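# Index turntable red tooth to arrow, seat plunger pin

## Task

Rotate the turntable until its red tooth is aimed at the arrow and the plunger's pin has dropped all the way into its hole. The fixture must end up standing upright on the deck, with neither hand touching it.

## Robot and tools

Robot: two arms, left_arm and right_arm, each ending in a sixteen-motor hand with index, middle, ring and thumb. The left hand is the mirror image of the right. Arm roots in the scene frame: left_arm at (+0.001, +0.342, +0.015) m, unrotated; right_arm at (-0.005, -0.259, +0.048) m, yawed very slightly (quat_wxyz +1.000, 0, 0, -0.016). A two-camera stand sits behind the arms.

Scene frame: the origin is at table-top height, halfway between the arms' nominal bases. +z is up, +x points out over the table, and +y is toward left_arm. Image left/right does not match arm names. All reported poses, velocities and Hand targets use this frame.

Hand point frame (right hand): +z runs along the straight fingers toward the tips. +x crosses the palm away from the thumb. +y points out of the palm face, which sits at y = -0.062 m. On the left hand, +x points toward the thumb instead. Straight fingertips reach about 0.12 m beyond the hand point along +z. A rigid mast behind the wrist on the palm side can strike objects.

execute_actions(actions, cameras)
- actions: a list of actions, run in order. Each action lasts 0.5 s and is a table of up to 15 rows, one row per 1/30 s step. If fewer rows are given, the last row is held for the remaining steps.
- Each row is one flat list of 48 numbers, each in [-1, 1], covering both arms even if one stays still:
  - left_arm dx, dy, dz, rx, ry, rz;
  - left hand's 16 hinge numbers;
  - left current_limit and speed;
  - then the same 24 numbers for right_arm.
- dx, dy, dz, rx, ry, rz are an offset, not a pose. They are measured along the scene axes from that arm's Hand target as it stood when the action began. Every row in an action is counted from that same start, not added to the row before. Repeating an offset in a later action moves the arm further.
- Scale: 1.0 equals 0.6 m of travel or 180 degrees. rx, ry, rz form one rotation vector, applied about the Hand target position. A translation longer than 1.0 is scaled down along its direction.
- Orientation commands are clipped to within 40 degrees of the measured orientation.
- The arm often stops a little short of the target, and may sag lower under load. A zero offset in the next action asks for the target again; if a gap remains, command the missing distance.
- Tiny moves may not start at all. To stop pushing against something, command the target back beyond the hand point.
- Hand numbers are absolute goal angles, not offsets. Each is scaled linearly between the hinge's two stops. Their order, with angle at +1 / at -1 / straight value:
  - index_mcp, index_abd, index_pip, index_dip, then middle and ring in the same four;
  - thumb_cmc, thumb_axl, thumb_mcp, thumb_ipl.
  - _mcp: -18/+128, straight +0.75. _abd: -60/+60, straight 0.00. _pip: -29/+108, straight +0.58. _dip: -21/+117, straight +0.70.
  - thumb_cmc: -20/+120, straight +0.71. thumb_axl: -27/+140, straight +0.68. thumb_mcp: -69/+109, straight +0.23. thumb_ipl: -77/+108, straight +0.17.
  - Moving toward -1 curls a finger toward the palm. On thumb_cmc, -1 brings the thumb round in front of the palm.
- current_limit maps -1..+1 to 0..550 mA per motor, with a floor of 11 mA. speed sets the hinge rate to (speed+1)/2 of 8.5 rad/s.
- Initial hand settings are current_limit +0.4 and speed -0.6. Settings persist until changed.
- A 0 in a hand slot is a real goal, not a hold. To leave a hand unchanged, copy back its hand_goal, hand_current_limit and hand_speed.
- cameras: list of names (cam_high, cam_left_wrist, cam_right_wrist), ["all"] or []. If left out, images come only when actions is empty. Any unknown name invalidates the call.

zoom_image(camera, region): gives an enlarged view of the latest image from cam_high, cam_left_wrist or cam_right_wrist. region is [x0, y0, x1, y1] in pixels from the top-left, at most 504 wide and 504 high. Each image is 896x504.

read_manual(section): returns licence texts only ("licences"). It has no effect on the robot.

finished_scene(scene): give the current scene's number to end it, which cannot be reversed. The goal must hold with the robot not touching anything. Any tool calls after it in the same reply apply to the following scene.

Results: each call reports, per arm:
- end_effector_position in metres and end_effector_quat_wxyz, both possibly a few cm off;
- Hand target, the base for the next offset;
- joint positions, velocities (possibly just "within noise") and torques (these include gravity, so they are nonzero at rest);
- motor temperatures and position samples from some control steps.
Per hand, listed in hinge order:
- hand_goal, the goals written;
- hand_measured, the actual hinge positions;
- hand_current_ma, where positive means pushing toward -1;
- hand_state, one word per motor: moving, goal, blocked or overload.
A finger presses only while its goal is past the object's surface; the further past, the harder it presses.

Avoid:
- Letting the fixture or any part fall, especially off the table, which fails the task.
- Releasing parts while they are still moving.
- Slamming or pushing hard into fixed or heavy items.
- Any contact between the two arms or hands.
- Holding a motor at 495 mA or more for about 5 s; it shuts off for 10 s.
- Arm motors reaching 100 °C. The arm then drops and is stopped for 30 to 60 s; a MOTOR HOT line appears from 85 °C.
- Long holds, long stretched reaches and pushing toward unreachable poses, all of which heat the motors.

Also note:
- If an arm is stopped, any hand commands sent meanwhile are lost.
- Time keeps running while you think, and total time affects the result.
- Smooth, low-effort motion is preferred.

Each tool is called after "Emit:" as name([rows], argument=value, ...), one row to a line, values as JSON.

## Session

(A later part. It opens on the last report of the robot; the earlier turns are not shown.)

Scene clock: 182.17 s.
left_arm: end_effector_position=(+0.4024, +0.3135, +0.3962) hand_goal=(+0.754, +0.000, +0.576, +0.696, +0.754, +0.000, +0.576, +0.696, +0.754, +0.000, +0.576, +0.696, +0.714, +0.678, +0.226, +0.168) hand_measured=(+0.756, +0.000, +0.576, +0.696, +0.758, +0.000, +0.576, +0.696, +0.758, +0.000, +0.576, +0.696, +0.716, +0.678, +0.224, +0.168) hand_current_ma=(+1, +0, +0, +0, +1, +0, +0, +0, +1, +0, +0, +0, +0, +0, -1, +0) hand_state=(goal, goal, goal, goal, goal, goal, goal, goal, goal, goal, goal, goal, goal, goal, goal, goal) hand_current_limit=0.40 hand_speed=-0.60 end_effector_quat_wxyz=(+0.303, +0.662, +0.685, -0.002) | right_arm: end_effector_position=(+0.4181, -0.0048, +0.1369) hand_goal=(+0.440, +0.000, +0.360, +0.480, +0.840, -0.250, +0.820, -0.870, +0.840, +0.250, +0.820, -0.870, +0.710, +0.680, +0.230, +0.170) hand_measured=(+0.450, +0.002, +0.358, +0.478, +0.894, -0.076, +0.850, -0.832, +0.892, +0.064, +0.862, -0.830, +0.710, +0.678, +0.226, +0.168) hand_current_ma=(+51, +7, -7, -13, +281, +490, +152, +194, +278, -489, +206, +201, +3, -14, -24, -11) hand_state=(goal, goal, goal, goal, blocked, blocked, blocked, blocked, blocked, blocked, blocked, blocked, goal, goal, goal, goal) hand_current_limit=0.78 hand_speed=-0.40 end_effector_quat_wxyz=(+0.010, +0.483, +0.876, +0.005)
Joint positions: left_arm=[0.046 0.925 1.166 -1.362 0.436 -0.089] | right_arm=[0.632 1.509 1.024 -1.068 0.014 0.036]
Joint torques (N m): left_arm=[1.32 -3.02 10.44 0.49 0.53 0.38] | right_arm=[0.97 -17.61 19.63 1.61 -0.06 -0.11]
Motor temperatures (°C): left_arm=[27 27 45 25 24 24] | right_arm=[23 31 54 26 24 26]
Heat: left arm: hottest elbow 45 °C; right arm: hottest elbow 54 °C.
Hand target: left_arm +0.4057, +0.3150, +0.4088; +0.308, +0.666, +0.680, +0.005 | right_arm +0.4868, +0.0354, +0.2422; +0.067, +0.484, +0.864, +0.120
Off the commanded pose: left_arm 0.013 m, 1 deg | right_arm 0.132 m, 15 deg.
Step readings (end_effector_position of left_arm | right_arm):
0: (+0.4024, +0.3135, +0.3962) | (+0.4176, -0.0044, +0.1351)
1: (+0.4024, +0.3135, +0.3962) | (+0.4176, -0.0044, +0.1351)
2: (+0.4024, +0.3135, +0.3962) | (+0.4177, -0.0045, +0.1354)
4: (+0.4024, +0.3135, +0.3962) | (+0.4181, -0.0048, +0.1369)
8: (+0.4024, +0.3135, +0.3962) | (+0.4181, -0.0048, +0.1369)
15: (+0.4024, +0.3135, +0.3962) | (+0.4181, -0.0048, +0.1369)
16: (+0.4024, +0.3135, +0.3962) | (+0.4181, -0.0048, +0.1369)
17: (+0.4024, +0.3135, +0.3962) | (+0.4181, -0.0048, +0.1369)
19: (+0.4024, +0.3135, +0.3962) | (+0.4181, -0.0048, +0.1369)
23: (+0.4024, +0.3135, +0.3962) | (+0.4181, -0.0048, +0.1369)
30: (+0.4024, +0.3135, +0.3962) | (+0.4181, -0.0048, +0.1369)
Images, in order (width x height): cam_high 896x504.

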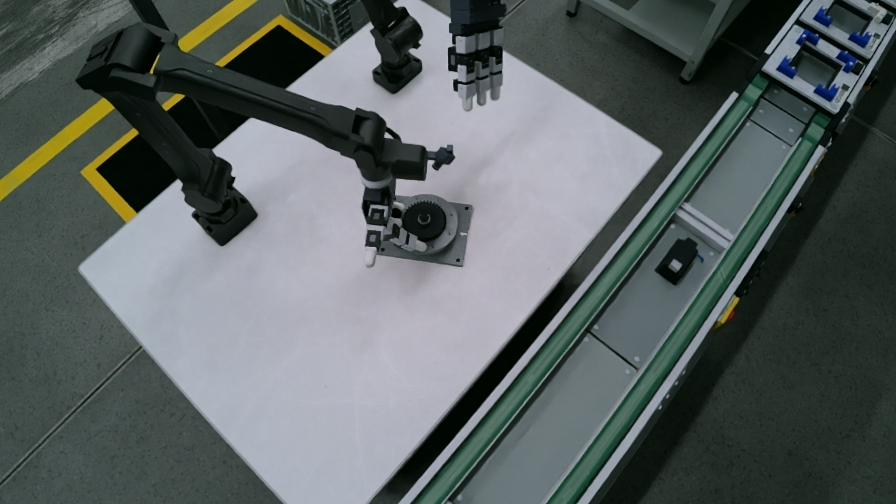

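Emit:
execute_actions([
  [[0,0,0,0,0,0,0.754,0,0.576,0.696,0.754,0,0.576,0.696,0.754,0,0.576,0.696,0.714,0.678,0.226,0.168,0.4,-0.6,0,0,0,0,0,0,0.6,0,0.05,0.15,0.84,-0.25,0.82,-0.87,0.84,0.25,0.82,-0.87,0.71,0.68,0.23,0.17,0.78,-0.4]],
  [[0,0,0,0,0,0,0.754,0,0.576,0.696,0.754,0,0.576,0.696,0.754,0,0.576,0.696,0.714,0.678,0.226,0.168,0.4,-0.6,0,0,0,0,0,0,0.911,0,-0.12,0.004,0.84,-0.25,0.82,-0.87,0.84,0.25,0.82,-0.87,0.71,0.68,0.23,0.17,0.78,-0.4]],
  [[0,0,0,0,0,0,0.754,0,0.576,0.696,0.754,0,0.576,0.696,0.754,0,0.576,0.696,0.714,0.678,0.226,0.168,0.4,-0.6,0,0,0,0,0,0,0.79,0,0.12,0.24,0.84,-0.25,0.82,-0.87,0.84,0.25,0.82,-0.87,0.71,0.68,0.23,0.17,0.78,-0.5]],
  [[0,0,0,0,0,0,0.754,0,0.576,0.696,0.754,0,0.576,0.696,0.754,0,0.576,0.696,0.714,0.678,0.226,0.168,0.4,-0.6,0,0,0,0,0,0,0.51,0,0.305,0.425,0.84,-0.25,0.82,-0.87,0.84,0.25,0.82,-0.87,0.71,0.68,0.23,0.17,0.78,-0.5]],
], cameras=["cam_high"])

Emit:
zoom_image(camera="cam_high", region=[366, 170, 486, 270])

Scene clock: 201.30 s.
left_arm: end_effector_position=(+0.4024, +0.3135, +0.3962) hand_goal=(+0.754, +0.000, +0.576, +0.696, +0.754, +0.000, +0.576, +0.696, +0.754, +0.000, +0.576, +0.696, +0.714, +0.678, +0.226, +0.168) hand_measured=(+0.756, +0.000, +0.576, +0.696, +0.758, +0.000, +0.576, +0.696, +0.758, +0.000, +0.576, +0.696, +0.716, +0.678, +0.224, +0.168) hand_current_ma=(+1, +0, +0, +0, +1, +0, +0, +0, +1, +0, +0, +0, +0, +0, -1, +0) hand_state=(goal, goal, goal, goal, goal, goal, goal, goal, goal, goal, goal, goal, goal, goal, goal, goal) hand_current_limit=0.40 hand_speed=-0.60 end_effector_quat_wxyz=(+0.303, +0.662, +0.685, -0.002) | right_arm: end_effector_position=(+0.4181, -0.0052, +0.1375) hand_goal=(+0.510, +0.000, +0.306, +0.426, +0.840, -0.250, +0.820, -0.870, +0.840, +0.250, +0.820, -0.870, +0.710, +0.680, +0.230, +0.170) hand_measured=(+0.518, +0.004, +0.304, +0.424, +0.894, -0.074, +0.850, -0.832, +0.892, +0.036, +0.862, -0.826, +0.710, +0.678, +0.226, +0.168) hand_current_ma=(+37, +15, -8, -13, +281, +490, +152, +194, +278, -489, +206, +215, +3, -14, -24, -11) hand_state=(goal, goal, goal, goal, blocked, blocked, blocked, blocked, blocked, blocked, blocked, blocked, goal, goal, goal, goal) hand_current_limit=0.78 hand_speed=-0.50 end_effector_quat_wxyz=(+0.011, +0.483, +0.876, +0.005)
Joint positions: left_arm=[0.046 0.925 1.166 -1.362 0.436 -0.089] | right_arm=[0.632 1.508 1.024 -1.069 0.016 0.036]
Joint torques (N m): left_arm=[1.55 -2.96 10.44 0.5 0.53 0.39] | right_arm=[0.79 -17.08 19.54 1.68 -0.14 -0.09]
Motor temperatures (°C): left_arm=[27 27 45 25 24 24] | right_arm=[23 32 55 26 24 26]
Heat: left arm: hottest elbow 45 °C; right arm: hottest elbow 55 °C.
Hand target: left_arm +0.4057, +0.3150, +0.4088; +0.308, +0.666, +0.680, +0.005 | right_arm +0.4868, +0.0355, +0.2422; +0.067, +0.484, +0.864, +0.120
Off the commanded pose: left_arm 0.013 m, 1 deg | right_arm 0.132 m, 15 deg.
Step readings (end_effector_position of left_arm | right_arm):
0: (+0.4024, +0.3135, +0.3962) | (+0.4181, -0.0048, +0.1369)
1: (+0.4024, +0.3135, +0.3962) | (+0.4181, -0.0048, +0.1369)
2: (+0.4024, +0.3135, +0.3962) | (+0.4181, -0.0048, +0.1369)
4: (+0.4024, +0.3135, +0.3962) | (+0.4181, -0.0048, +0.1369)
8: (+0.4024, +0.3135, +0.3962) | (+0.4181, -0.0048, +0.1369)
15: (+0.4024, +0.3135, +0.3962) | (+0.4181, -0.0048, +0.1369)
16: (+0.4024, +0.3135, +0.3962) | (+0.4181, -0.0048, +0.1369)
17: (+0.4024, +0.3135, +0.3962) | (+0.4181, -0.0048, +0.1369)
19: (+0.4024, +0.3135, +0.3962) | (+0.4181, -0.0048, +0.1369)
23: (+0.4024, +0.3135, +0.3962) | (+0.4181, -0.0048, +0.1369)
30: (+0.4024, +0.3135, +0.3962) | (+0.4181, -0.0048, +0.1369)
31: (+0.4024, +0.3135, +0.3962) | (+0.4181, -0.0048, +0.1369)
32: (+0.4024, +0.3135, +0.3962) | (+0.4181, -0.0048, +0.1369)
34: (+0.4024, +0.3135, +0.3962) | (+0.4181, -0.0048, +0.1369)
38: (+0.4024, +0.3135, +0.3962) | (+0.4181, -0.0048, +0.1369)
45: (+0.4024, +0.3135, +0.3962) | (+0.4181, -0.0048, +0.1369)
46: (+0.4024, +0.3135, +0.3962) | (+0.4181, -0.0048, +0.1369)
47: (+0.4024, +0.3135, +0.3962) | (+0.4181, -0.0050, +0.1369)
49: (+0.4024, +0.3135, +0.3962) | (+0.4182, -0.0052, +0.1375)
53: (+0.4024, +0.3135, +0.3962) | (+0.4181, -0.0052, +0.1375)
60: (+0.4024, +0.3135, +0.3962) | (+0.4181, -0.0052, +0.1375)
Images, in order (width x height): cam_high 896x504.

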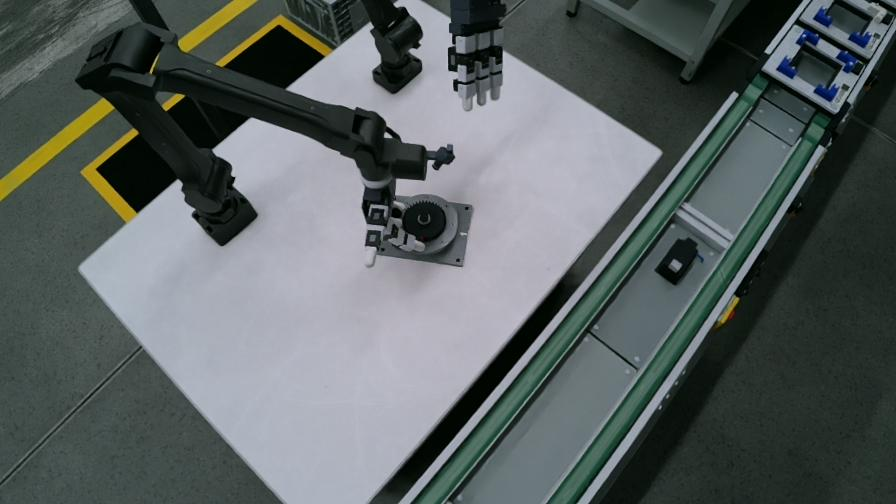

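Scaled by 4.200.

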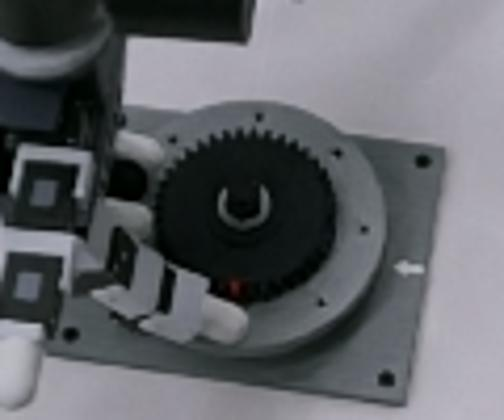

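Emit:
execute_actions([
  [[0,0,0,0,0,0,0.754,0,0.576,0.696,0.754,0,0.576,0.696,0.754,0,0.576,0.696,0.714,0.678,0.226,0.168,0.4,-0.6,0,0,0,0,0,0,0.6,0,0.05,0.15,0.84,-0.25,0.82,-0.87,0.84,0.25,0.82,-0.87,0.71,0.68,0.23,0.17,0.78,-0.4]],
  [[0,0,0,0,0,0,0.754,0,0.576,0.696,0.754,0,0.576,0.696,0.754,0,0.576,0.696,0.714,0.678,0.226,0.168,0.4,-0.6,0,0,0,0,0,0,0.911,0,-0.12,0.004,0.84,-0.25,0.82,-0.87,0.84,0.25,0.82,-0.87,0.71,0.68,0.23,0.17,0.78,-0.4]],
  [[0,0,0,0,0,0,0.754,0,0.576,0.696,0.754,0,0.576,0.696,0.754,0,0.576,0.696,0.714,0.678,0.226,0.168,0.4,-0.6,0,0,0,0,0,0,0.79,0,0.12,0.24,0.84,-0.25,0.82,-0.87,0.84,0.25,0.82,-0.87,0.71,0.68,0.23,0.17,0.78,-0.5]],
  [[0,0,0,0,0,0,0.754,0,0.576,0.696,0.754,0,0.576,0.696,0.754,0,0.576,0.696,0.714,0.678,0.226,0.168,0.4,-0.6,0,0,0,0,0,0,0.51,0,0.305,0.425,0.84,-0.25,0.82,-0.87,0.84,0.25,0.82,-0.87,0.71,0.68,0.23,0.17,0.78,-0.5]],
  [[0,0,0,0,0,0,0.754,0,0.576,0.696,0.754,0,0.576,0.696,0.754,0,0.576,0.696,0.714,0.678,0.226,0.168,0.4,-0.6,0,0,0,0,0,0,0.6,0,0.05,0.15,0.84,-0.25,0.82,-0.87,0.84,0.25,0.82,-0.87,0.71,0.68,0.23,0.17,0.78,-0.4]],
  [[0,0,0,0,0,0,0.754,0,0.576,0.696,0.754,0,0.576,0.696,0.754,0,0.576,0.696,0.714,0.678,0.226,0.168,0.4,-0.6,0,0,0,0,0,0,0.911,0,-0.12,0.004,0.84,-0.25,0.82,-0.87,0.84,0.25,0.82,-0.87,0.71,0.68,0.23,0.17,0.78,-0.4]],
  [[0,0,0,0,0,0,0.754,0,0.576,0.696,0.754,0,0.576,0.696,0.754,0,0.576,0.696,0.714,0.678,0.226,0.168,0.4,-0.6,0,0,0,0,0,0,0.79,0,0.12,0.24,0.84,-0.25,0.82,-0.87,0.84,0.25,0.82,-0.87,0.71,0.68,0.23,0.17,0.78,-0.5]],
  [[0,0,0,0,0,0,0.754,0,0.576,0.696,0.754,0,0.576,0.696,0.754,0,0.576,0.696,0.714,0.678,0.226,0.168,0.4,-0.6,0,0,0,0,0,0,0.51,0,0.305,0.425,0.84,-0.25,0.82,-0.87,0.84,0.25,0.82,-0.87,0.71,0.68,0.23,0.17,0.78,-0.5]],
], cameras=["cam_high"])

Emit:
zoom_image(camera="cam_high", region=[366, 170, 486, 270])

Scene clock: 220.70 s.
left_arm: end_effector_position=(+0.4024, +0.3135, +0.3962) hand_goal=(+0.754, +0.000, +0.576, +0.696, +0.754, +0.000, +0.576, +0.696, +0.754, +0.000, +0.576, +0.696, +0.714, +0.678, +0.226, +0.168) hand_measured=(+0.756, +0.000, +0.576, +0.696, +0.758, +0.000, +0.576, +0.696, +0.758, +0.000, +0.576, +0.696, +0.716, +0.678, +0.224, +0.168) hand_current_ma=(+1, +0, +0, +0, +1, +0, +0, +0, +1, +0, +0, +0, +0, +0, -1, +0) hand_state=(goal, goal, goal, goal, goal, goal, goal, goal, goal, goal, goal, goal, goal, goal, goal, goal) hand_current_limit=0.40 hand_speed=-0.60 end_effector_quat_wxyz=(+0.303, +0.662, +0.685, -0.002) | right_arm: end_effector_position=(+0.4711, +0.0312, +0.2283) hand_goal=(+0.510, +0.000, +0.306, +0.426, +0.840, -0.250, +0.820, -0.870, +0.840, +0.250, +0.820, -0.870, +0.710, +0.680, +0.230, +0.170) hand_measured=(+0.522, +0.004, +0.304, +0.424, +0.840, -0.120, +0.822, -0.868, +0.840, +0.122, +0.824, -0.868, +0.710, +0.678, +0.226, +0.168) hand_current_ma=(+60, +15, -5, -13, +1, +489, +13, +10, +5, -489, +18, +14, +3, -14, -24, -11) hand_state=(goal, goal, goal, goal, goal, blocked, goal, goal, goal, blocked, goal, goal, goal, goal, goal, goal) hand_current_limit=0.78 hand_speed=-0.50 end_effector_quat_wxyz=(+0.060, +0.479, +0.869, +0.105)
Joint positions: left_arm=[0.046 0.925 1.166 -1.362 0.436 -0.089] | right_arm=[0.63 1.47 1.167 -1.027 0.011 0.034]
Joint torques (N m): left_arm=[1.38 -2.96 10.47 0.55 0.53 0.38] | right_arm=[1.08 -10.87 11.85 0.98 -0.02 -0.09]
Motor temperatures (°C): left_arm=[27 27 46 25 24 24] | right_arm=[23 31 55 26 24 26]
Heat: left arm: hottest elbow 46 °C; right arm: hottest elbow 55 °C.
Hand target: left_arm +0.4057, +0.3150, +0.4088; +0.308, +0.666, +0.680, +0.005 | right_arm +0.4868, +0.0354, +0.2422; +0.067, +0.484, +0.864, +0.120
Off the commanded pose: left_arm 0.013 m, 1 deg | right_arm 0.021 m, 2 deg.
Step readings (end_effector_position of left_arm | right_arm):
0: (+0.4024, +0.3135, +0.3962) | (+0.4181, -0.0052, +0.1375)
1: (+0.4024, +0.3135, +0.3962) | (+0.4181, -0.0052, +0.1375)
2: (+0.4024, +0.3135, +0.3962) | (+0.4181, -0.0052, +0.1375)
4: (+0.4024, +0.3135, +0.3962) | (+0.4181, -0.0052, +0.1375)
8: (+0.4024, +0.3135, +0.3962) | (+0.4181, -0.0052, +0.1375)
15: (+0.4024, +0.3135, +0.3962) | (+0.4181, -0.0052, +0.1375)
16: (+0.4024, +0.3135, +0.3962) | (+0.4181, -0.0052, +0.1375)
17: (+0.4024, +0.3135, +0.3962) | (+0.4181, -0.0052, +0.1375)
19: (+0.4024, +0.3135, +0.3962) | (+0.4181, -0.0052, +0.1375)
23: (+0.4024, +0.3135, +0.3962) | (+0.4181, -0.0052, +0.1375)
30: (+0.4024, +0.3135, +0.3962) | (+0.4181, -0.0052, +0.1375)
31: (+0.4024, +0.3135, +0.3962) | (+0.4181, -0.0052, +0.1375)
32: (+0.4024, +0.3135, +0.3962) | (+0.4181, -0.0052, +0.1375)
34: (+0.4024, +0.3135, +0.3962) | (+0.4181, -0.0052, +0.1375)
38: (+0.4024, +0.3135, +0.3962) | (+0.4181, -0.0052, +0.1375)
45: (+0.4024, +0.3135, +0.3962) | (+0.4181, -0.0052, +0.1375)
46: (+0.4024, +0.3135, +0.3962) | (+0.4181, -0.0052, +0.1375)
47: (+0.4024, +0.3135, +0.3962) | (+0.4182, -0.0052, +0.1377)
49: (+0.4024, +0.3135, +0.3962) | (+0.4185, -0.0052, +0.1389)
53: (+0.4024, +0.3135, +0.3962) | (+0.4194, -0.0042, +0.1409)
60: (+0.4024, +0.3135, +0.3962) | (+0.4378, +0.0092, +0.1804)
61: (+0.4024, +0.3135, +0.3962) | (+0.4457, +0.0144, +0.1926)
62: (+0.4024, +0.3135, +0.3962) | (+0.4531, +0.0194, +0.2047)
64: (+0.4024, +0.3135, +0.3962) | (+0.4642, +0.0267, +0.2248)
68: (+0.4024, +0.3135, +0.3962) | (+0.4704, +0.0309, +0.2354)
75: (+0.4024, +0.3135, +0.3962) | (+0.4710, +0.0311, +0.2291)
76: (+0.4024, +0.3135, +0.3962) | (+0.4711, +0.0312, +0.2285)
77: (+0.4024, +0.3135, +0.3962) | (+0.4711, +0.0312, +0.2283)
79: (+0.4024, +0.3135, +0.3962) | (+0.4711, +0.0312, +0.2283)
83: (+0.4024, +0.3135, +0.3962) | (+0.4711, +0.0312, +0.2283)
90: (+0.4024, +0.3135, +0.3962) | (+0.4711, +0.0312, +0.2283)
91: (+0.4024, +0.3135, +0.3962) | (+0.4711, +0.0312, +0.2283)
92: (+0.4024, +0.3135, +0.3962) | (+0.4711, +0.0312, +0.2283)
94: (+0.4024, +0.3135, +0.3962) | (+0.4711, +0.0312, +0.2283)
98: (+0.4024, +0.3135, +0.3962) | (+0.4711, +0.0312, +0.2283)
105: (+0.4024, +0.3135, +0.3962) | (+0.4711, +0.0312, +0.2283)
106: (+0.4024, +0.3135, +0.3962) | (+0.4711, +0.0312, +0.2283)
107: (+0.4024, +0.3135, +0.3962) | (+0.4711, +0.0312, +0.2283)
109: (+0.4024, +0.3135, +0.3962) | (+0.4711, +0.0312, +0.2283)
113: (+0.4024, +0.3135, +0.3962) | (+0.4711, +0.0312, +0.2283)
120: (+0.4024, +0.3135, +0.3962) | (+0.4711, +0.0312, +0.2283)
Images, in order (width x height): cam_high 896x504.

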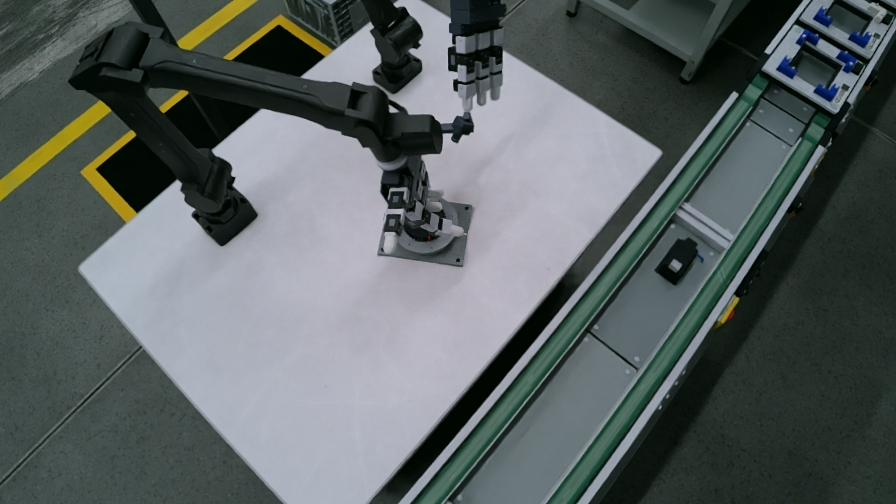

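Scaled by 4.200.

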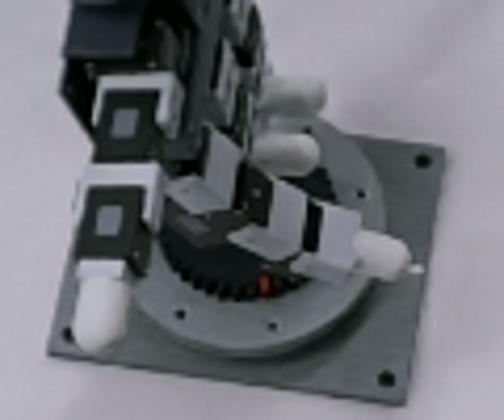

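Emit:
execute_actions([
  [[0,0,0,0,0,0,0.754,0,0.576,0.696,0.754,0,0.576,0.696,0.754,0,0.576,0.696,0.714,0.678,0.226,0.168,0.4,-0.6,-0.06,-0.036,-0.02,-0.02,0.034,0,0.911,0,-0.12,0.004,0.89,0.15,0.869,-0.69,0.89,-0.15,0.869,-0.69,0.71,0.68,0.23,0.17,0.5,-0.4]],
  [[0,0,0,0,0,0,0.754,0,0.576,0.696,0.754,0,0.576,0.696,0.754,0,0.576,0.696,0.714,0.678,0.226,0.168,0.4,-0.6,-0.0528,-0.0322,-0.05,-0.0256,0.0404,0,0.911,0,-0.12,0.004,0.89,0.1,0.869,-0.69,0.89,-0.1,0.869,-0.69,0.71,0.68,0.23,0.17,0.5,-0.4]],
  [[0,0,0,0,0,0,0.754,0,0.576,0.696,0.754,0,0.576,0.696,0.754,0,0.576,0.696,0.714,0.678,0.226,0.168,0.4,-0.6,0,0,0,0,0,0,0.911,0,-0.12,0.004,0.89,0.1,0.869,-0.69,0.89,-0.1,0.869,-0.69,0.71,0.68,0.23,0.17,0.5,-0.4]],
], cameras=["cam_high","cam_right_wrist"])

Emit:
zoom_image(camera="cam_high", region=[366, 170, 486, 270])

Scene clock: 243.93 s.
left_arm: end_effector_position=(+0.4024, +0.3135, +0.3962) hand_goal=(+0.754, +0.000, +0.576, +0.696, +0.754, +0.000, +0.576, +0.696, +0.754, +0.000, +0.576, +0.696, +0.714, +0.678, +0.226, +0.168) hand_measured=(+0.756, +0.000, +0.576, +0.696, +0.758, +0.000, +0.576, +0.696, +0.758, +0.000, +0.576, +0.696, +0.716, +0.678, +0.224, +0.168) hand_current_ma=(+1, +0, +0, +0, +1, +0, +0, +0, +1, +0, +0, +0, +0, +0, -1, +0) hand_state=(goal, goal, goal, goal, goal, goal, goal, goal, goal, goal, goal, goal, goal, goal, goal, goal) hand_current_limit=0.40 hand_speed=-0.60 end_effector_quat_wxyz=(+0.303, +0.662, +0.685, -0.002) | right_arm: end_effector_position=(+0.4208, -0.0011, +0.1989) hand_goal=(+0.912, +0.000, -0.120, +0.004, +0.890, +0.100, +0.870, -0.690, +0.890, -0.100, +0.870, -0.690, +0.710, +0.680, +0.230, +0.170) hand_measured=(+0.910, +0.004, -0.114, +0.008, +0.886, +0.104, +0.866, -0.692, +0.886, -0.102, +0.866, -0.692, +0.710, +0.678, +0.226, +0.168) hand_current_ma=(-10, +15, +28, +18, -22, +13, -17, -13, -22, -11, -21, -11, +3, -14, -24, -11) hand_state=(goal, goal, goal, goal, goal, goal, goal, goal, goal, goal, goal, goal, goal, goal, goal, goal) hand_current_limit=0.50 hand_speed=-0.40 end_effector_quat_wxyz=(+0.003, +0.482, +0.876, +0.003)
Joint positions: left_arm=[0.046 0.925 1.166 -1.362 0.436 -0.089] | right_arm=[0.63 1.459 1.148 -1.251 0.002 0.034]
Joint torques (N m): left_arm=[1.49 -3.25 10.47 0.46 0.51 0.39] | right_arm=[1.2 -11.93 7.86 -0.08 -0.11 0.05]
Motor temperatures (°C): left_arm=[27 27 46 25 24 24] | right_arm=[23 30 48 25 24 26]
Heat: left arm: hottest elbow 46 °C; right arm: hottest elbow 48 °C.
Hand target: left_arm +0.4057, +0.3150, +0.4088; +0.308, +0.666, +0.680, +0.005 | right_arm +0.4191, -0.0055, +0.2001; +0.001, +0.489, +0.872, +0.001
Off the commanded pose: left_arm 0.013 m, 1 deg | right_arm 0.005 m, 1 deg.
Step readings (end_effector_position of left_arm | right_arm):
0: (+0.4024, +0.3135, +0.3962) | (+0.4711, +0.0312, +0.2283)
1: (+0.4024, +0.3135, +0.3962) | (+0.4711, +0.0312, +0.2283)
2: (+0.4024, +0.3135, +0.3962) | (+0.4701, +0.0306, +0.2275)
4: (+0.4024, +0.3135, +0.3962) | (+0.4638, +0.0267, +0.2231)
8: (+0.4024, +0.3135, +0.3962) | (+0.4534, +0.0201, +0.2171)
15: (+0.4024, +0.3135, +0.3962) | (+0.4493, +0.0174, +0.2191)
16: (+0.4024, +0.3135, +0.3962) | (+0.4489, +0.0171, +0.2190)
17: (+0.4024, +0.3135, +0.3962) | (+0.4469, +0.0159, +0.2178)
19: (+0.4024, +0.3135, +0.3962) | (+0.4391, +0.0109, +0.2132)
23: (+0.4024, +0.3135, +0.3962) | (+0.4260, +0.0022, +0.2030)
30: (+0.4024, +0.3135, +0.3962) | (+0.4210, -0.0010, +0.1989)
31: (+0.4024, +0.3135, +0.3962) | (+0.4210, -0.0010, +0.1989)
32: (+0.4024, +0.3135, +0.3962) | (+0.4209, -0.0011, +0.1989)
34: (+0.4024, +0.3135, +0.3962) | (+0.4209, -0.0011, +0.1989)
38: (+0.4024, +0.3135, +0.3962) | (+0.4208, -0.0011, +0.1989)
45: (+0.4024, +0.3135, +0.3962) | (+0.4208, -0.0011, +0.1989)
Images, in order (width x height): cam_high 896x504, cam_right_wrist 896x504.

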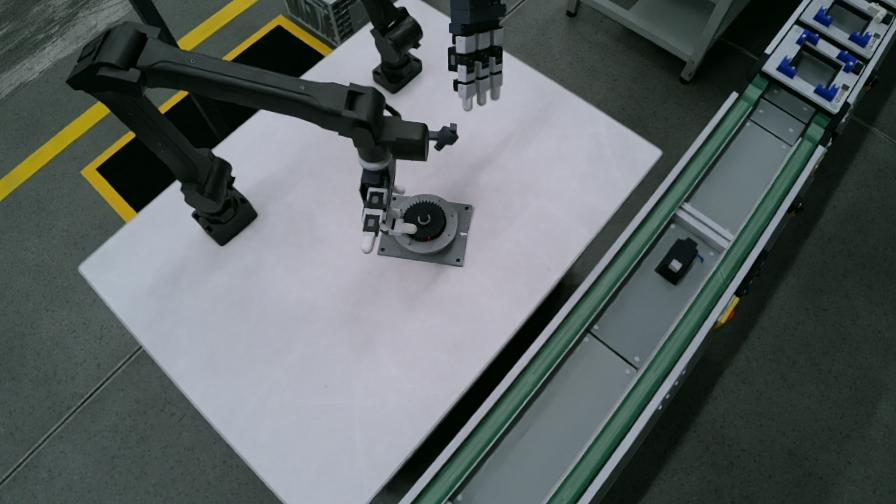

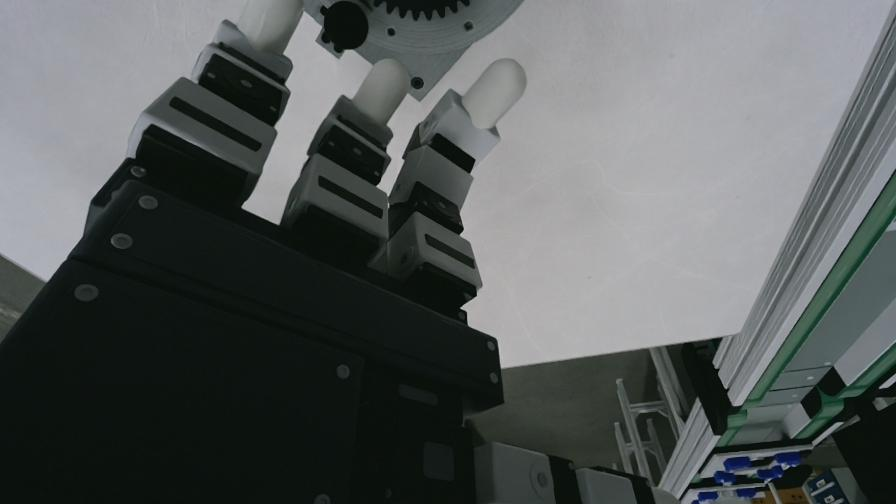

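Scaled by 4.200.

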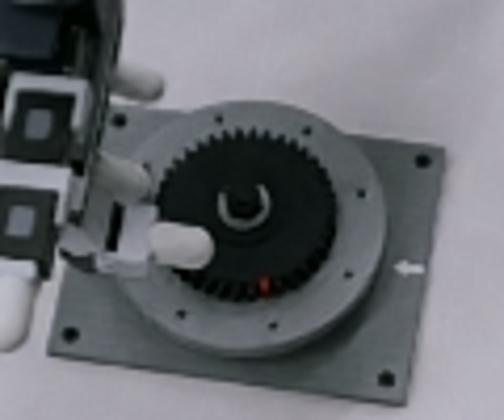

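Emit:
execute_actions([
  [[0,0,0,0,0,0,0.754,0,0.576,0.696,0.754,0,0.576,0.696,0.754,0,0.576,0.696,0.714,0.678,0.226,0.168,0.4,-0.6,0,0,-0.07,0,0,0,0.911,0,-0.12,0.004,0.89,0.1,0.869,-0.69,0.89,-0.1,0.869,-0.69,0.71,0.68,0.23,0.17,0.5,-0.4]],
  [[0,0,0,0,0,0,0.754,0,0.576,0.696,0.754,0,0.576,0.696,0.754,0,0.576,0.696,0.714,0.678,0.226,0.168,0.4,-0.6,0,0,-0.0517,0,0,0,0.911,0,-0.12,0.004,0.89,0.1,0.869,-0.69,0.89,-0.1,0.869,-0.69,0.71,0.68,0.23,0.17,0.5,-0.4]],
], cameras=["cam_high","cam_right_wrist"])

Emit:
zoom_image(camera="cam_high", region=[366, 170, 486, 270])

Scene clock: 259.63 s.
left_arm: end_effector_position=(+0.4024, +0.3135, +0.3962) hand_goal=(+0.754, +0.000, +0.576, +0.696, +0.754, +0.000, +0.576, +0.696, +0.754, +0.000, +0.576, +0.696, +0.714, +0.678, +0.226, +0.168) hand_measured=(+0.756, +0.000, +0.576, +0.696, +0.758, +0.000, +0.576, +0.696, +0.758, +0.000, +0.576, +0.696, +0.716, +0.678, +0.224, +0.168) hand_current_ma=(+1, +0, +0, +0, +1, +0, +0, +0, +1, +0, +0, +0, +0, +0, -1, +0) hand_state=(goal, goal, goal, goal, goal, goal, goal, goal, goal, goal, goal, goal, goal, goal, goal, goal) hand_current_limit=0.40 hand_speed=-0.60 end_effector_quat_wxyz=(+0.303, +0.662, +0.685, -0.002) | right_arm: end_effector_position=(+0.4152, -0.0049, +0.1290) hand_goal=(+0.912, +0.000, -0.120, +0.004, +0.890, +0.100, +0.870, -0.690, +0.890, -0.100, +0.870, -0.690, +0.710, +0.680, +0.230, +0.170) hand_measured=(+0.910, +0.004, -0.114, +0.008, +0.886, +0.104, +0.866, -0.692, +0.886, -0.102, +0.866, -0.692, +0.710, +0.678, +0.226, +0.168) hand_current_ma=(-10, +15, +27, +18, -22, +13, -17, -13, -22, -11, -21, -11, +3, -14, -24, -11) hand_state=(goal, goal, goal, goal, goal, goal, goal, goal, goal, goal, goal, goal, goal, goal, goal, goal) hand_current_limit=0.50 hand_speed=-0.40 end_effector_quat_wxyz=(+0.000, +0.482, +0.876, -0.002)
Joint positions: left_arm=[0.046 0.925 1.166 -1.362 0.436 -0.089] | right_arm=[0.63 1.524 1.024 -1.076 0.002 0.034]
Joint torques (N m): left_arm=[1.73 -2.9 10.41 0.47 0.51 0.38] | right_arm=[1.08 -11.05 7.66 0.66 -0.07 0]
Heat: left arm: hottest elbow 46 °C; right arm: hottest elbow 45 °C.
Hand target: left_arm +0.4057, +0.3150, +0.4088; +0.308, +0.666, +0.680, +0.005 | right_arm +0.4191, -0.0055, +0.1271; +0.000, +0.489, +0.872, +0.001
Off the commanded pose: left_arm 0.013 m, 1 deg | right_arm 0.004 m, 1 deg.
Step readings (end_effector_position of left_arm | right_arm):
0: (+0.4024, +0.3135, +0.3962) | (+0.4208, -0.0011, +0.1989)
1: (+0.4024, +0.3135, +0.3962) | (+0.4206, -0.0013, +0.1985)
2: (+0.4024, +0.3135, +0.3962) | (+0.4204, -0.0015, +0.1971)
4: (+0.4024, +0.3135, +0.3962) | (+0.4194, -0.0021, +0.1899)
8: (+0.4024, +0.3135, +0.3962) | (+0.4134, -0.0061, +0.1700)
15: (+0.4024, +0.3135, +0.3962) | (+0.4145, -0.0054, +0.1597)
16: (+0.4024, +0.3135, +0.3962) | (+0.4150, -0.0051, +0.1598)
17: (+0.4024, +0.3135, +0.3962) | (+0.4157, -0.0046, +0.1592)
19: (+0.4024, +0.3135, +0.3962) | (+0.4175, -0.0034, +0.1558)
23: (+0.4024, +0.3135, +0.3962) | (+0.4158, -0.0045, +0.1408)
30: (+0.4024, +0.3135, +0.3962) | (+0.4147, -0.0052, +0.1288)
Images, in order (width x height): cam_high 896x504, cam_right_wrist 896x504.

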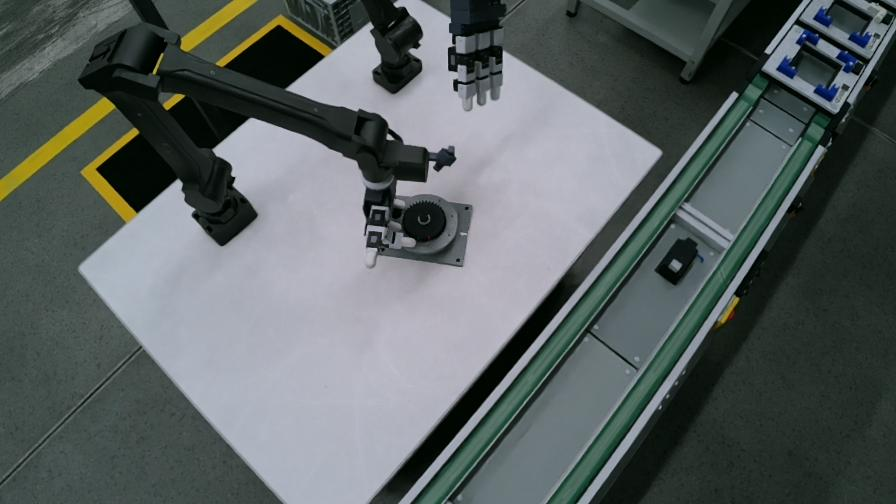

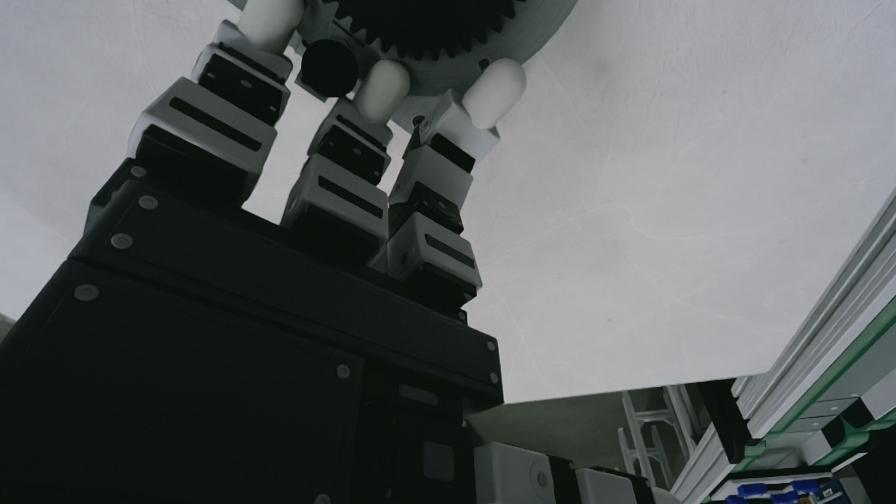

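Scaled by 4.200.

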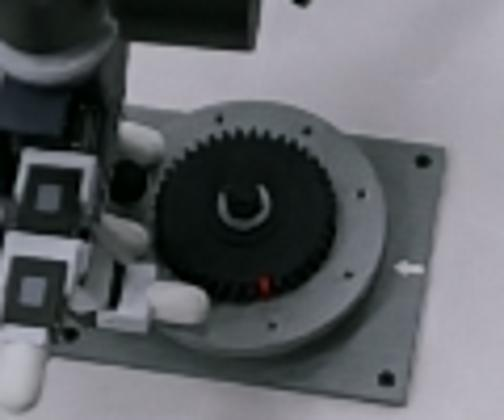

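Emit:
execute_actions([
  [[0,0,0,0,0,0,0.754,0,0.576,0.696,0.754,0,0.576,0.696,0.754,0,0.576,0.696,0.714,0.678,0.226,0.168,0.4,-0.6,0,0,0,0,0,0,0.911,0,-0.12,0.004,0.88,-0.25,0.86,-0.71,0.88,0.25,0.86,-0.71,0.71,0.68,0.23,0.17,0.78,-0.6]],
  [[0,0,0,0,0,0,0.754,0,0.576,0.696,0.754,0,0.576,0.696,0.754,0,0.576,0.696,0.714,0.678,0.226,0.168,0.4,-0.6,0,0,0,0,0,0,0.911,0,-0.12,0.004,0.88,-0.25,0.86,-0.71,0.88,0.25,0.86,-0.71,0.71,0.68,0.23,0.17,0.78,-0.6]],
  [[0,0,0,0,0,0,0.754,0,0.576,0.696,0.754,0,0.576,0.696,0.754,0,0.576,0.696,0.714,0.678,0.226,0.168,0.4,-0.6,0.0188,0.0114,0.0334,0.0076,-0.0124,0,0.911,0,-0.12,0.004,0.88,-0.25,0.84,-0.75,0.88,0.25,0.84,-0.75,0.71,0.68,0.23,0.17,0.78,-0.6]],
  [[0,0,0,0,0,0,0.754,0,0.576,0.696,0.754,0,0.576,0.696,0.754,0,0.576,0.696,0.714,0.678,0.226,0.168,0.4,-0.6,0.0188,0.0114,0.0334,0.0076,-0.0124,0,0.911,0,-0.12,0.004,0.87,-0.25,0.82,-0.79,0.87,0.25,0.82,-0.79,0.71,0.68,0.23,0.17,0.78,-0.6]],
  [[0,0,0,0,0,0,0.754,0,0.576,0.696,0.754,0,0.576,0.696,0.754,0,0.576,0.696,0.714,0.678,0.226,0.168,0.4,-0.6,0.0188,0.0114,0.0334,0.0076,-0.0124,0,0.911,0,-0.12,0.004,0.86,-0.25,0.82,-0.81,0.86,0.25,0.82,-0.81,0.71,0.68,0.23,0.17,0.78,-0.6]],
  [[0,0,0,0,0,0,0.754,0,0.576,0.696,0.754,0,0.576,0.696,0.754,0,0.576,0.696,0.714,0.678,0.226,0.168,0.4,-0.6,0.0188,0.0114,0.0334,0.0076,-0.0124,0,0.911,0,-0.12,0.004,0.86,-0.25,0.82,-0.85,0.86,0.25,0.82,-0.85,0.71,0.68,0.23,0.17,0.78,-0.6]],
], cameras=[])

Scene clock: 293.60 s.
left_arm: end_effector_position=(+0.4024, +0.3135, +0.3962) hand_goal=(+0.754, +0.000, +0.576, +0.696, +0.754, +0.000, +0.576, +0.696, +0.754, +0.000, +0.576, +0.696, +0.714, +0.678, +0.226, +0.168) hand_measured=(+0.756, +0.000, +0.576, +0.696, +0.758, +0.000, +0.576, +0.696, +0.758, +0.000, +0.576, +0.696, +0.716, +0.678, +0.224, +0.168) hand_current_ma=(+1, +0, +0, +0, +1, +0, +0, +0, +1, +0, +0, +0, +0, +0, -1, +0) hand_state=(goal, goal, goal, goal, goal, goal, goal, goal, goal, goal, goal, goal, goal, goal, goal, goal) hand_current_limit=0.40 hand_speed=-0.60 end_effector_quat_wxyz=(+0.303, +0.662, +0.685, -0.002) | right_arm: end_effector_position=(+0.4146, -0.0063, +0.1280) hand_goal=(+0.912, +0.000, -0.120, +0.004, +0.860, -0.250, +0.820, -0.850, +0.860, +0.250, +0.820, -0.850, +0.710, +0.680, +0.230, +0.170) hand_measured=(+0.910, +0.004, -0.114, +0.008, +0.890, -0.102, +0.842, -0.806, +0.890, +0.126, +0.846, -0.808, +0.710, +0.678, +0.226, +0.168) hand_current_ma=(-10, +13, +27, +18, +156, +490, +104, +218, +158, -489, +129, +209, +2, -14, -24, -11) hand_state=(goal, goal, goal, goal, blocked, blocked, blocked, blocked, blocked, blocked, blocked, blocked, goal, goal, goal, goal) hand_current_limit=0.78 hand_speed=-0.60 end_effector_quat_wxyz=(+0.001, +0.482, +0.876, -0.005)
Joint positions: left_arm=[0.046 0.925 1.166 -1.362 0.436 -0.089] | right_arm=[0.63 1.524 1.021 -1.076 0.006 0.034]
Joint torques (N m): left_arm=[1.49 -3.08 10.44 0.51 0.52 0.4] | right_arm=[0.15 -16.73 16.29 1.14 0.02 -0.02]
Motor temperatures (°C): left_arm=[27 27 46 25 24 24] | right_arm=[23 30 41 25 24 26]
Heat: left arm: hottest elbow 46 °C; right arm: hottest elbow 41 °C.
Hand target: left_arm +0.4057, +0.3150, +0.4088; +0.308, +0.666, +0.680, +0.005 | right_arm +0.4643, +0.0219, +0.2071; +0.045, +0.487, +0.869, +0.081
Off the commanded pose: left_arm 0.013 m, 1 deg | right_arm 0.098 m, 11 deg.
Step readings (end_effector_position of left_arm | right_arm):
0: (+0.4024, +0.3135, +0.3962) | (+0.4152, -0.0049, +0.1290)
1: (+0.4024, +0.3135, +0.3962) | (+0.4152, -0.0049, +0.1290)
2: (+0.4024, +0.3135, +0.3962) | (+0.4152, -0.0049, +0.1290)
4: (+0.4024, +0.3135, +0.3962) | (+0.4150, -0.0053, +0.1287)
8: (+0.4024, +0.3135, +0.3962) | (+0.4138, -0.0055, +0.1275)
15: (+0.4024, +0.3135, +0.3962) | (+0.4138, -0.0055, +0.1275)
16: (+0.4024, +0.3135, +0.3962) | (+0.4138, -0.0055, +0.1275)
17: (+0.4024, +0.3135, +0.3962) | (+0.4138, -0.0055, +0.1275)
19: (+0.4024, +0.3135, +0.3962) | (+0.4138, -0.0055, +0.1275)
23: (+0.4024, +0.3135, +0.3962) | (+0.4138, -0.0055, +0.1275)
30: (+0.4024, +0.3135, +0.3962) | (+0.4138, -0.0055, +0.1275)
31: (+0.4024, +0.3135, +0.3962) | (+0.4138, -0.0055, +0.1275)
32: (+0.4024, +0.3135, +0.3962) | (+0.4138, -0.0055, +0.1275)
34: (+0.4024, +0.3135, +0.3962) | (+0.4138, -0.0055, +0.1275)
38: (+0.4024, +0.3135, +0.3962) | (+0.4139, -0.0057, +0.1275)
45: (+0.4024, +0.3135, +0.3962) | (+0.4139, -0.0057, +0.1275)
46: (+0.4024, +0.3135, +0.3962) | (+0.4139, -0.0057, +0.1275)
47: (+0.4024, +0.3135, +0.3962) | (+0.4140, -0.0057, +0.1275)
49: (+0.4024, +0.3135, +0.3962) | (+0.4140, -0.0058, +0.1275)
53: (+0.4024, +0.3135, +0.3962) | (+0.4143, -0.0062, +0.1276)
60: (+0.4024, +0.3135, +0.3962) | (+0.4143, -0.0062, +0.1276)
61: (+0.4024, +0.3135, +0.3962) | (+0.4143, -0.0062, +0.1276)
62: (+0.4024, +0.3135, +0.3962) | (+0.4143, -0.0062, +0.1276)
64: (+0.4024, +0.3135, +0.3962) | (+0.4143, -0.0062, +0.1276)
68: (+0.4024, +0.3135, +0.3962) | (+0.4143, -0.0062, +0.1276)
75: (+0.4024, +0.3135, +0.3962) | (+0.4143, -0.0062, +0.1276)
76: (+0.4024, +0.3135, +0.3962) | (+0.4143, -0.0062, +0.1276)
77: (+0.4024, +0.3135, +0.3962) | (+0.4144, -0.0063, +0.1278)
79: (+0.4024, +0.3135, +0.3962) | (+0.4144, -0.0063, +0.1278)
83: (+0.4024, +0.3135, +0.3962) | (+0.4146, -0.0063, +0.1280)
90: (+0.4024, +0.3135, +0.3962) | (+0.4146, -0.0063, +0.1280)
No camera images: "cameras" was empty.

Emit:
execute_actions([
  [[0,0,0,0,0,0,0.754,0,0.576,0.696,0.754,0,0.576,0.696,0.754,0,0.576,0.696,0.714,0.678,0.226,0.168,0.4,-0.6,0.0188,0.0114,0.0334,0.0076,-0.0124,0,0.911,0,-0.12,0.004,0.86,-0.25,0.82,-0.88,0.86,0.25,0.82,-0.88,0.71,0.68,0.23,0.17,0.78,-0.6]],
  [[0,0,0,0,0,0,0.754,0,0.576,0.696,0.754,0,0.576,0.696,0.754,0,0.576,0.696,0.714,0.678,0.226,0.168,0.4,-0.6,0.0188,0.0114,0.0334,0.0076,-0.0124,0,0.911,0,-0.12,0.004,0.86,-0.25,0.82,-0.89,0.86,0.25,0.82,-0.89,0.71,0.68,0.23,0.17,0.78,-0.6]],
], cameras=[])

Scene clock: 306.03 s.
left_arm: end_effector_position=(+0.4024, +0.3135, +0.3962) hand_goal=(+0.754, +0.000, +0.576, +0.696, +0.754, +0.000, +0.576, +0.696, +0.754, +0.000, +0.576, +0.696, +0.714, +0.678, +0.226, +0.168) hand_measured=(+0.756, +0.000, +0.576, +0.696, +0.758, +0.000, +0.576, +0.696, +0.758, +0.000, +0.576, +0.696, +0.716, +0.678, +0.224, +0.168) hand_current_ma=(+1, +0, +0, +0, +1, +0, +0, +0, +1, +0, +0, +0, +0, +0, -1, +0) hand_state=(goal, goal, goal, goal, goal, goal, goal, goal, goal, goal, goal, goal, goal, goal, goal, goal) hand_current_limit=0.40 hand_speed=-0.60 end_effector_quat_wxyz=(+0.303, +0.662, +0.685, -0.002) | right_arm: end_effector_position=(+0.4158, -0.0057, +0.1298) hand_goal=(+0.912, +0.000, -0.120, +0.004, +0.860, -0.250, +0.820, -0.890, +0.860, +0.250, +0.820, -0.890, +0.710, +0.680, +0.230, +0.170) hand_measured=(+0.910, +0.004, -0.114, +0.008, +0.890, -0.102, +0.842, -0.824, +0.890, +0.126, +0.848, -0.826, +0.710, +0.678, +0.226, +0.168) hand_current_ma=(-10, +13, +27, +18, +156, +490, +104, +328, +161, -489, +137, +324, +2, -14, -24, -11) hand_state=(goal, goal, goal, goal, blocked, blocked, blocked, blocked, blocked, blocked, blocked, blocked, goal, goal, goal, goal) hand_current_limit=0.78 hand_speed=-0.60 end_effector_quat_wxyz=(+0.003, +0.482, +0.876, -0.003)
Joint positions: left_arm=[0.046 0.925 1.166 -1.362 0.436 -0.089] | right_arm=[0.63 1.522 1.024 -1.076 0.008 0.034]
Joint torques (N m): left_arm=[1.67 -3.08 10.43 0.46 0.52 0.38] | right_arm=[0.97 -18.55 19.74 1.46 0.17 -0.07]
Heat: left arm: hottest elbow 46 °C; right arm: hottest elbow 41 °C.
Hand target: left_arm +0.4057, +0.3150, +0.4088; +0.308, +0.666, +0.680, +0.005 | right_arm +0.4868, +0.0355, +0.2472; +0.067, +0.484, +0.864, +0.120
Off the commanded pose: left_arm 0.013 m, 1 deg | right_arm 0.143 m, 16 deg.
Step readings (end_effector_position of left_arm | right_arm):
0: (+0.4024, +0.3135, +0.3962) | (+0.4146, -0.0063, +0.1280)
1: (+0.4024, +0.3135, +0.3962) | (+0.4148, -0.0062, +0.1283)
2: (+0.4024, +0.3135, +0.3962) | (+0.4149, -0.0061, +0.1285)
4: (+0.4024, +0.3135, +0.3962) | (+0.4150, -0.0061, +0.1287)
8: (+0.4024, +0.3135, +0.3962) | (+0.4152, -0.0060, +0.1290)
15: (+0.4024, +0.3135, +0.3962) | (+0.4152, -0.0060, +0.1290)
16: (+0.4024, +0.3135, +0.3962) | (+0.4152, -0.0060, +0.1290)
17: (+0.4024, +0.3135, +0.3962) | (+0.4155, -0.0058, +0.1293)
19: (+0.4024, +0.3135, +0.3962) | (+0.4157, -0.0058, +0.1297)
23: (+0.4024, +0.3135, +0.3962) | (+0.4158, -0.0057, +0.1298)
30: (+0.4024, +0.3135, +0.3962) | (+0.4158, -0.0057, +0.1298)
No camera images: "cameras" was empty.

Emit:
execute_actions([
  [[0,0,0,0,0,0,0.754,0,0.576,0.696,0.754,0,0.576,0.696,0.754,0,0.576,0.696,0.714,0.678,0.226,0.168,0.4,-0.6,0,0,0,0,0,0,0.79,0,0.12,0.24,0.85,-0.25,0.82,-0.89,0.85,0.25,0.82,-0.89,0.71,0.68,0.23,0.17,0.78,-0.5]],
  [[0,0,0,0,0,0,0.754,0,0.576,0.696,0.754,0,0.576,0.696,0.754,0,0.576,0.696,0.714,0.678,0.226,0.168,0.4,-0.6,0,0,0,0,0,0,0.51,0,0.305,0.425,0.85,-0.25,0.82,-0.89,0.85,0.25,0.82,-0.89,0.71,0.68,0.23,0.17,0.78,-0.5]],
], cameras=["cam_high"])

Emit:
zoom_image(camera="cam_high", region=[366, 170, 486, 270])

Scene clock: 316.30 s.
left_arm: end_effector_position=(+0.4024, +0.3135, +0.3962) hand_goal=(+0.754, +0.000, +0.576, +0.696, +0.754, +0.000, +0.576, +0.696, +0.754, +0.000, +0.576, +0.696, +0.714, +0.678, +0.226, +0.168) hand_measured=(+0.756, +0.000, +0.576, +0.696, +0.758, +0.000, +0.576, +0.696, +0.758, +0.000, +0.576, +0.696, +0.716, +0.678, +0.224, +0.168) hand_current_ma=(+1, +0, +0, +0, +1, +0, +0, +0, +1, +0, +0, +0, +0, +0, -1, +0) hand_state=(goal, goal, goal, goal, goal, goal, goal, goal, goal, goal, goal, goal, goal, goal, goal, goal) hand_current_limit=0.40 hand_speed=-0.60 end_effector_quat_wxyz=(+0.303, +0.662, +0.685, -0.002) | right_arm: end_effector_position=(+0.4166, -0.0058, +0.1329) hand_goal=(+0.510, +0.000, +0.306, +0.426, +0.850, -0.250, +0.820, -0.890, +0.850, +0.250, +0.820, -0.890, +0.710, +0.680, +0.230, +0.170) hand_measured=(+0.500, +0.006, +0.284, +0.410, +0.890, -0.102, +0.844, -0.824, +0.894, +0.108, +0.858, -0.826, +0.710, +0.678, +0.226, +0.168) hand_current_ma=(-49, +23, -110, -74, +209, +490, +114, +328, +227, -489, +186, +324, +2, -14, -25, -11) hand_state=(goal, goal, blocked, goal, blocked, blocked, blocked, blocked, blocked, blocked, blocked, blocked, goal, goal, goal, goal) hand_current_limit=0.78 hand_speed=-0.50 end_effector_quat_wxyz=(+0.006, +0.482, +0.876, -0.001)
Joint positions: left_arm=[0.046 0.925 1.166 -1.362 0.436 -0.089] | right_arm=[0.63 1.517 1.025 -1.076 0.011 0.034]
Joint torques (N m): left_arm=[1.32 -3.25 10.48 0.49 0.53 0.39] | right_arm=[0.15 -18.9 20.05 1.52 0.03 -0.07]
Heat: left arm: hottest elbow 46 °C; right arm: hottest elbow 45 °C.
Hand target: left_arm +0.4057, +0.3150, +0.4088; +0.308, +0.666, +0.680, +0.005 | right_arm +0.4868, +0.0356, +0.2472; +0.067, +0.484, +0.864, +0.120
Off the commanded pose: left_arm 0.013 m, 1 deg | right_arm 0.140 m, 16 deg.
Step readings (end_effector_position of left_arm | right_arm):
0: (+0.4024, +0.3135, +0.3962) | (+0.4158, -0.0057, +0.1298)
1: (+0.4024, +0.3135, +0.3962) | (+0.4158, -0.0057, +0.1298)
2: (+0.4024, +0.3135, +0.3962) | (+0.4158, -0.0057, +0.1298)
4: (+0.4024, +0.3135, +0.3962) | (+0.4158, -0.0057, +0.1300)
8: (+0.4024, +0.3135, +0.3962) | (+0.4164, -0.0055, +0.1321)
15: (+0.4024, +0.3135, +0.3962) | (+0.4164, -0.0055, +0.1321)
16: (+0.4024, +0.3135, +0.3962) | (+0.4164, -0.0055, +0.1321)
17: (+0.4024, +0.3135, +0.3962) | (+0.4164, -0.0056, +0.1325)
19: (+0.4024, +0.3135, +0.3962) | (+0.4166, -0.0058, +0.1329)
23: (+0.4024, +0.3135, +0.3962) | (+0.4166, -0.0058, +0.1329)
30: (+0.4024, +0.3135, +0.3962) | (+0.4166, -0.0058, +0.1329)
Images, in order (width x height): cam_high 896x504.

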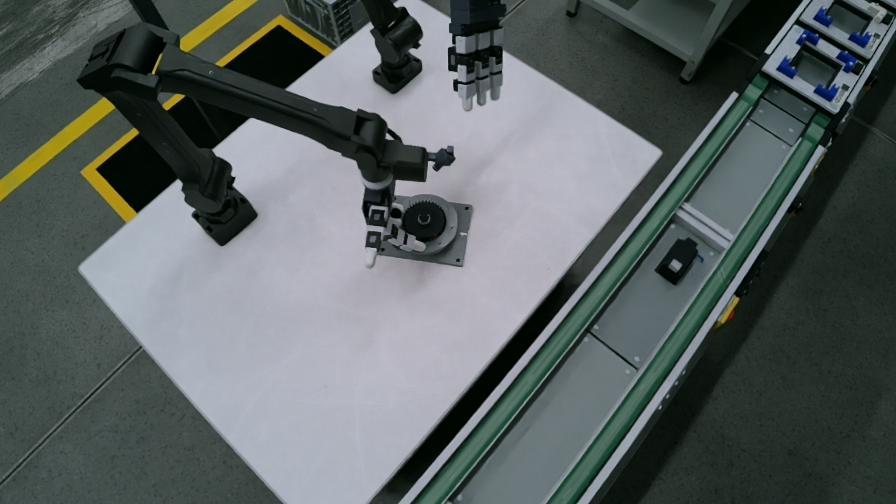

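Scaled by 4.200.

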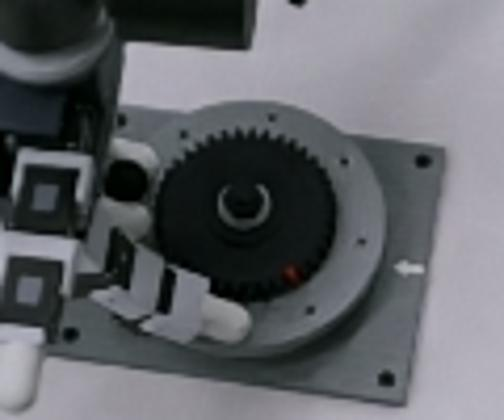

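Emit:
execute_actions([
  [[0,0,0,0,0,0,0.754,0,0.576,0.696,0.754,0,0.576,0.696,0.754,0,0.576,0.696,0.714,0.678,0.226,0.168,0.4,-0.6,-0.0094,-0.0057,-0.0167,-0.0038,0.0062,0,0.6,0,0.05,0.15,0.85,-0.25,0.82,-0.89,0.85,0.25,0.82,-0.89,0.71,0.68,0.23,0.17,0.78,-0.4]],
  [[0,0,0,0,0,0,0.754,0,0.576,0.696,0.754,0,0.576,0.696,0.754,0,0.576,0.696,0.714,0.678,0.226,0.168,0.4,-0.6,0,0,0,0,0,0,0.911,0,-0.12,0.004,0.85,-0.25,0.82,-0.89,0.85,0.25,0.82,-0.89,0.71,0.68,0.23,0.17,0.78,-0.4]],
  [[0,0,0,0,0,0,0.754,0,0.576,0.696,0.754,0,0.576,0.696,0.754,0,0.576,0.696,0.714,0.678,0.226,0.168,0.4,-0.6,0,0,0,0,0,0,0.79,0,0.12,0.24,0.85,-0.25,0.82,-0.89,0.85,0.25,0.82,-0.89,0.71,0.68,0.23,0.17,0.78,-0.5]],
  [[0,0,0,0,0,0,0.754,0,0.576,0.696,0.754,0,0.576,0.696,0.754,0,0.576,0.696,0.714,0.678,0.226,0.168,0.4,-0.6,0,0,0,0,0,0,0.5,0,0.31,0.43,0.85,-0.25,0.82,-0.89,0.85,0.25,0.82,-0.89,0.71,0.68,0.23,0.17,0.78,-0.5]],
], cameras=["cam_high"])

Emit:
zoom_image(camera="cam_high", region=[366, 170, 486, 270])

Scene clock: 329.63 s.
left_arm: end_effector_position=(+0.4024, +0.3135, +0.3962) hand_goal=(+0.754, +0.000, +0.576, +0.696, +0.754, +0.000, +0.576, +0.696, +0.754, +0.000, +0.576, +0.696, +0.714, +0.678, +0.226, +0.168) hand_measured=(+0.756, +0.000, +0.576, +0.696, +0.758, +0.000, +0.576, +0.696, +0.758, +0.000, +0.576, +0.696, +0.716, +0.678, +0.224, +0.168) hand_current_ma=(+1, +0, +0, +0, +1, +0, +0, +0, +1, +0, +0, +0, +0, +0, -1, +0) hand_state=(goal, goal, goal, goal, goal, goal, goal, goal, goal, goal, goal, goal, goal, goal, goal, goal) hand_current_limit=0.40 hand_speed=-0.60 end_effector_quat_wxyz=(+0.303, +0.662, +0.685, -0.002) | right_arm: end_effector_position=(+0.4167, -0.0061, +0.1333) hand_goal=(+0.500, +0.000, +0.310, +0.430, +0.850, -0.250, +0.820, -0.890, +0.850, +0.250, +0.820, -0.890, +0.710, +0.680, +0.230, +0.170) hand_measured=(+0.494, +0.006, +0.294, +0.418, +0.890, -0.102, +0.844, -0.828, +0.894, +0.098, +0.860, -0.826, +0.710, +0.678, +0.226, +0.168) hand_current_ma=(-28, +22, -82, -58, +209, +489, +116, +314, +228, -489, +201, +324, +2, -14, -25, -11) hand_state=(goal, goal, goal, goal, blocked, blocked, blocked, blocked, blocked, blocked, blocked, blocked, goal, goal, goal, goal) hand_current_limit=0.78 hand_speed=-0.50 end_effector_quat_wxyz=(+0.006, +0.483, +0.876, -0.001)
Joint positions: left_arm=[0.046 0.925 1.166 -1.362 0.436 -0.089] | right_arm=[0.63 1.516 1.025 -1.076 0.012 0.035]
Joint torques (N m): left_arm=[1.38 -3.14 10.43 0.57 0.52 0.39] | right_arm=[0.91 -17.55 19.03 1.43 -0.03 -0.06]
Motor temperatures (°C): left_arm=[27 27 46 25 24 24] | right_arm=[23 30 48 26 24 26]
Heat: left arm: hottest elbow 46 °C; right arm: hottest elbow 48 °C.
Hand target: left_arm +0.4057, +0.3150, +0.4088; +0.308, +0.666, +0.680, +0.005 | right_arm +0.4812, +0.0321, +0.2373; +0.062, +0.485, +0.865, +0.110
Off the commanded pose: left_arm 0.013 m, 1 deg | right_arm 0.128 m, 14 deg.
Step readings (end_effector_position of left_arm | right_arm):
0: (+0.4024, +0.3135, +0.3962) | (+0.4166, -0.0058, +0.1329)
1: (+0.4024, +0.3135, +0.3962) | (+0.4166, -0.0058, +0.1329)
2: (+0.4024, +0.3135, +0.3962) | (+0.4166, -0.0058, +0.1329)
4: (+0.4024, +0.3135, +0.3962) | (+0.4166, -0.0058, +0.1329)
8: (+0.4024, +0.3135, +0.3962) | (+0.4166, -0.0058, +0.1329)
15: (+0.4024, +0.3135, +0.3962) | (+0.4166, -0.0058, +0.1329)
16: (+0.4024, +0.3135, +0.3962) | (+0.4166, -0.0058, +0.1329)
17: (+0.4024, +0.3135, +0.3962) | (+0.4166, -0.0058, +0.1329)
19: (+0.4024, +0.3135, +0.3962) | (+0.4166, -0.0058, +0.1329)
23: (+0.4024, +0.3135, +0.3962) | (+0.4166, -0.0058, +0.1329)
30: (+0.4024, +0.3135, +0.3962) | (+0.4166, -0.0058, +0.1329)
31: (+0.4024, +0.3135, +0.3962) | (+0.4166, -0.0058, +0.1329)
32: (+0.4024, +0.3135, +0.3962) | (+0.4166, -0.0058, +0.1329)
34: (+0.4024, +0.3135, +0.3962) | (+0.4166, -0.0058, +0.1329)
38: (+0.4024, +0.3135, +0.3962) | (+0.4166, -0.0058, +0.1329)
45: (+0.4024, +0.3135, +0.3962) | (+0.4166, -0.0058, +0.1329)
46: (+0.4024, +0.3135, +0.3962) | (+0.4166, -0.0058, +0.1329)
47: (+0.4024, +0.3135, +0.3962) | (+0.4167, -0.0059, +0.1331)
49: (+0.4024, +0.3135, +0.3962) | (+0.4167, -0.0061, +0.1333)
53: (+0.4024, +0.3135, +0.3962) | (+0.4167, -0.0061, +0.1333)
60: (+0.4024, +0.3135, +0.3962) | (+0.4167, -0.0061, +0.1333)
Images, in order (width x height): cam_high 896x504.

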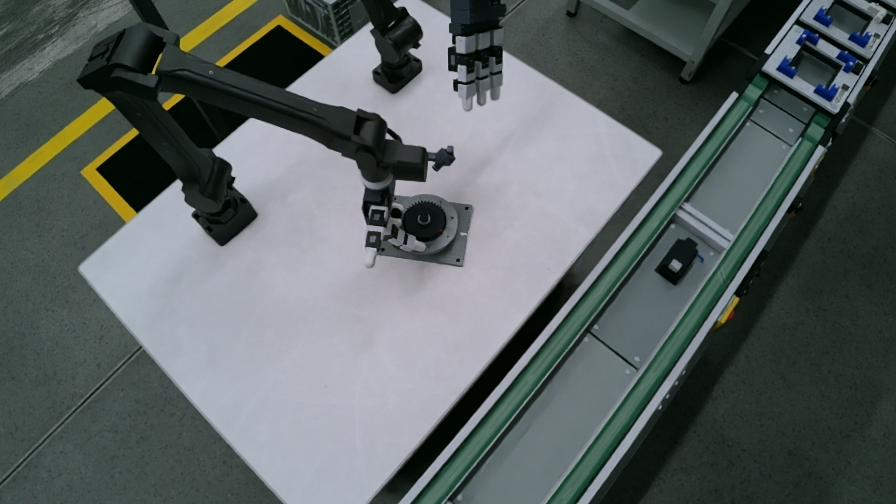

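Scaled by 4.200.

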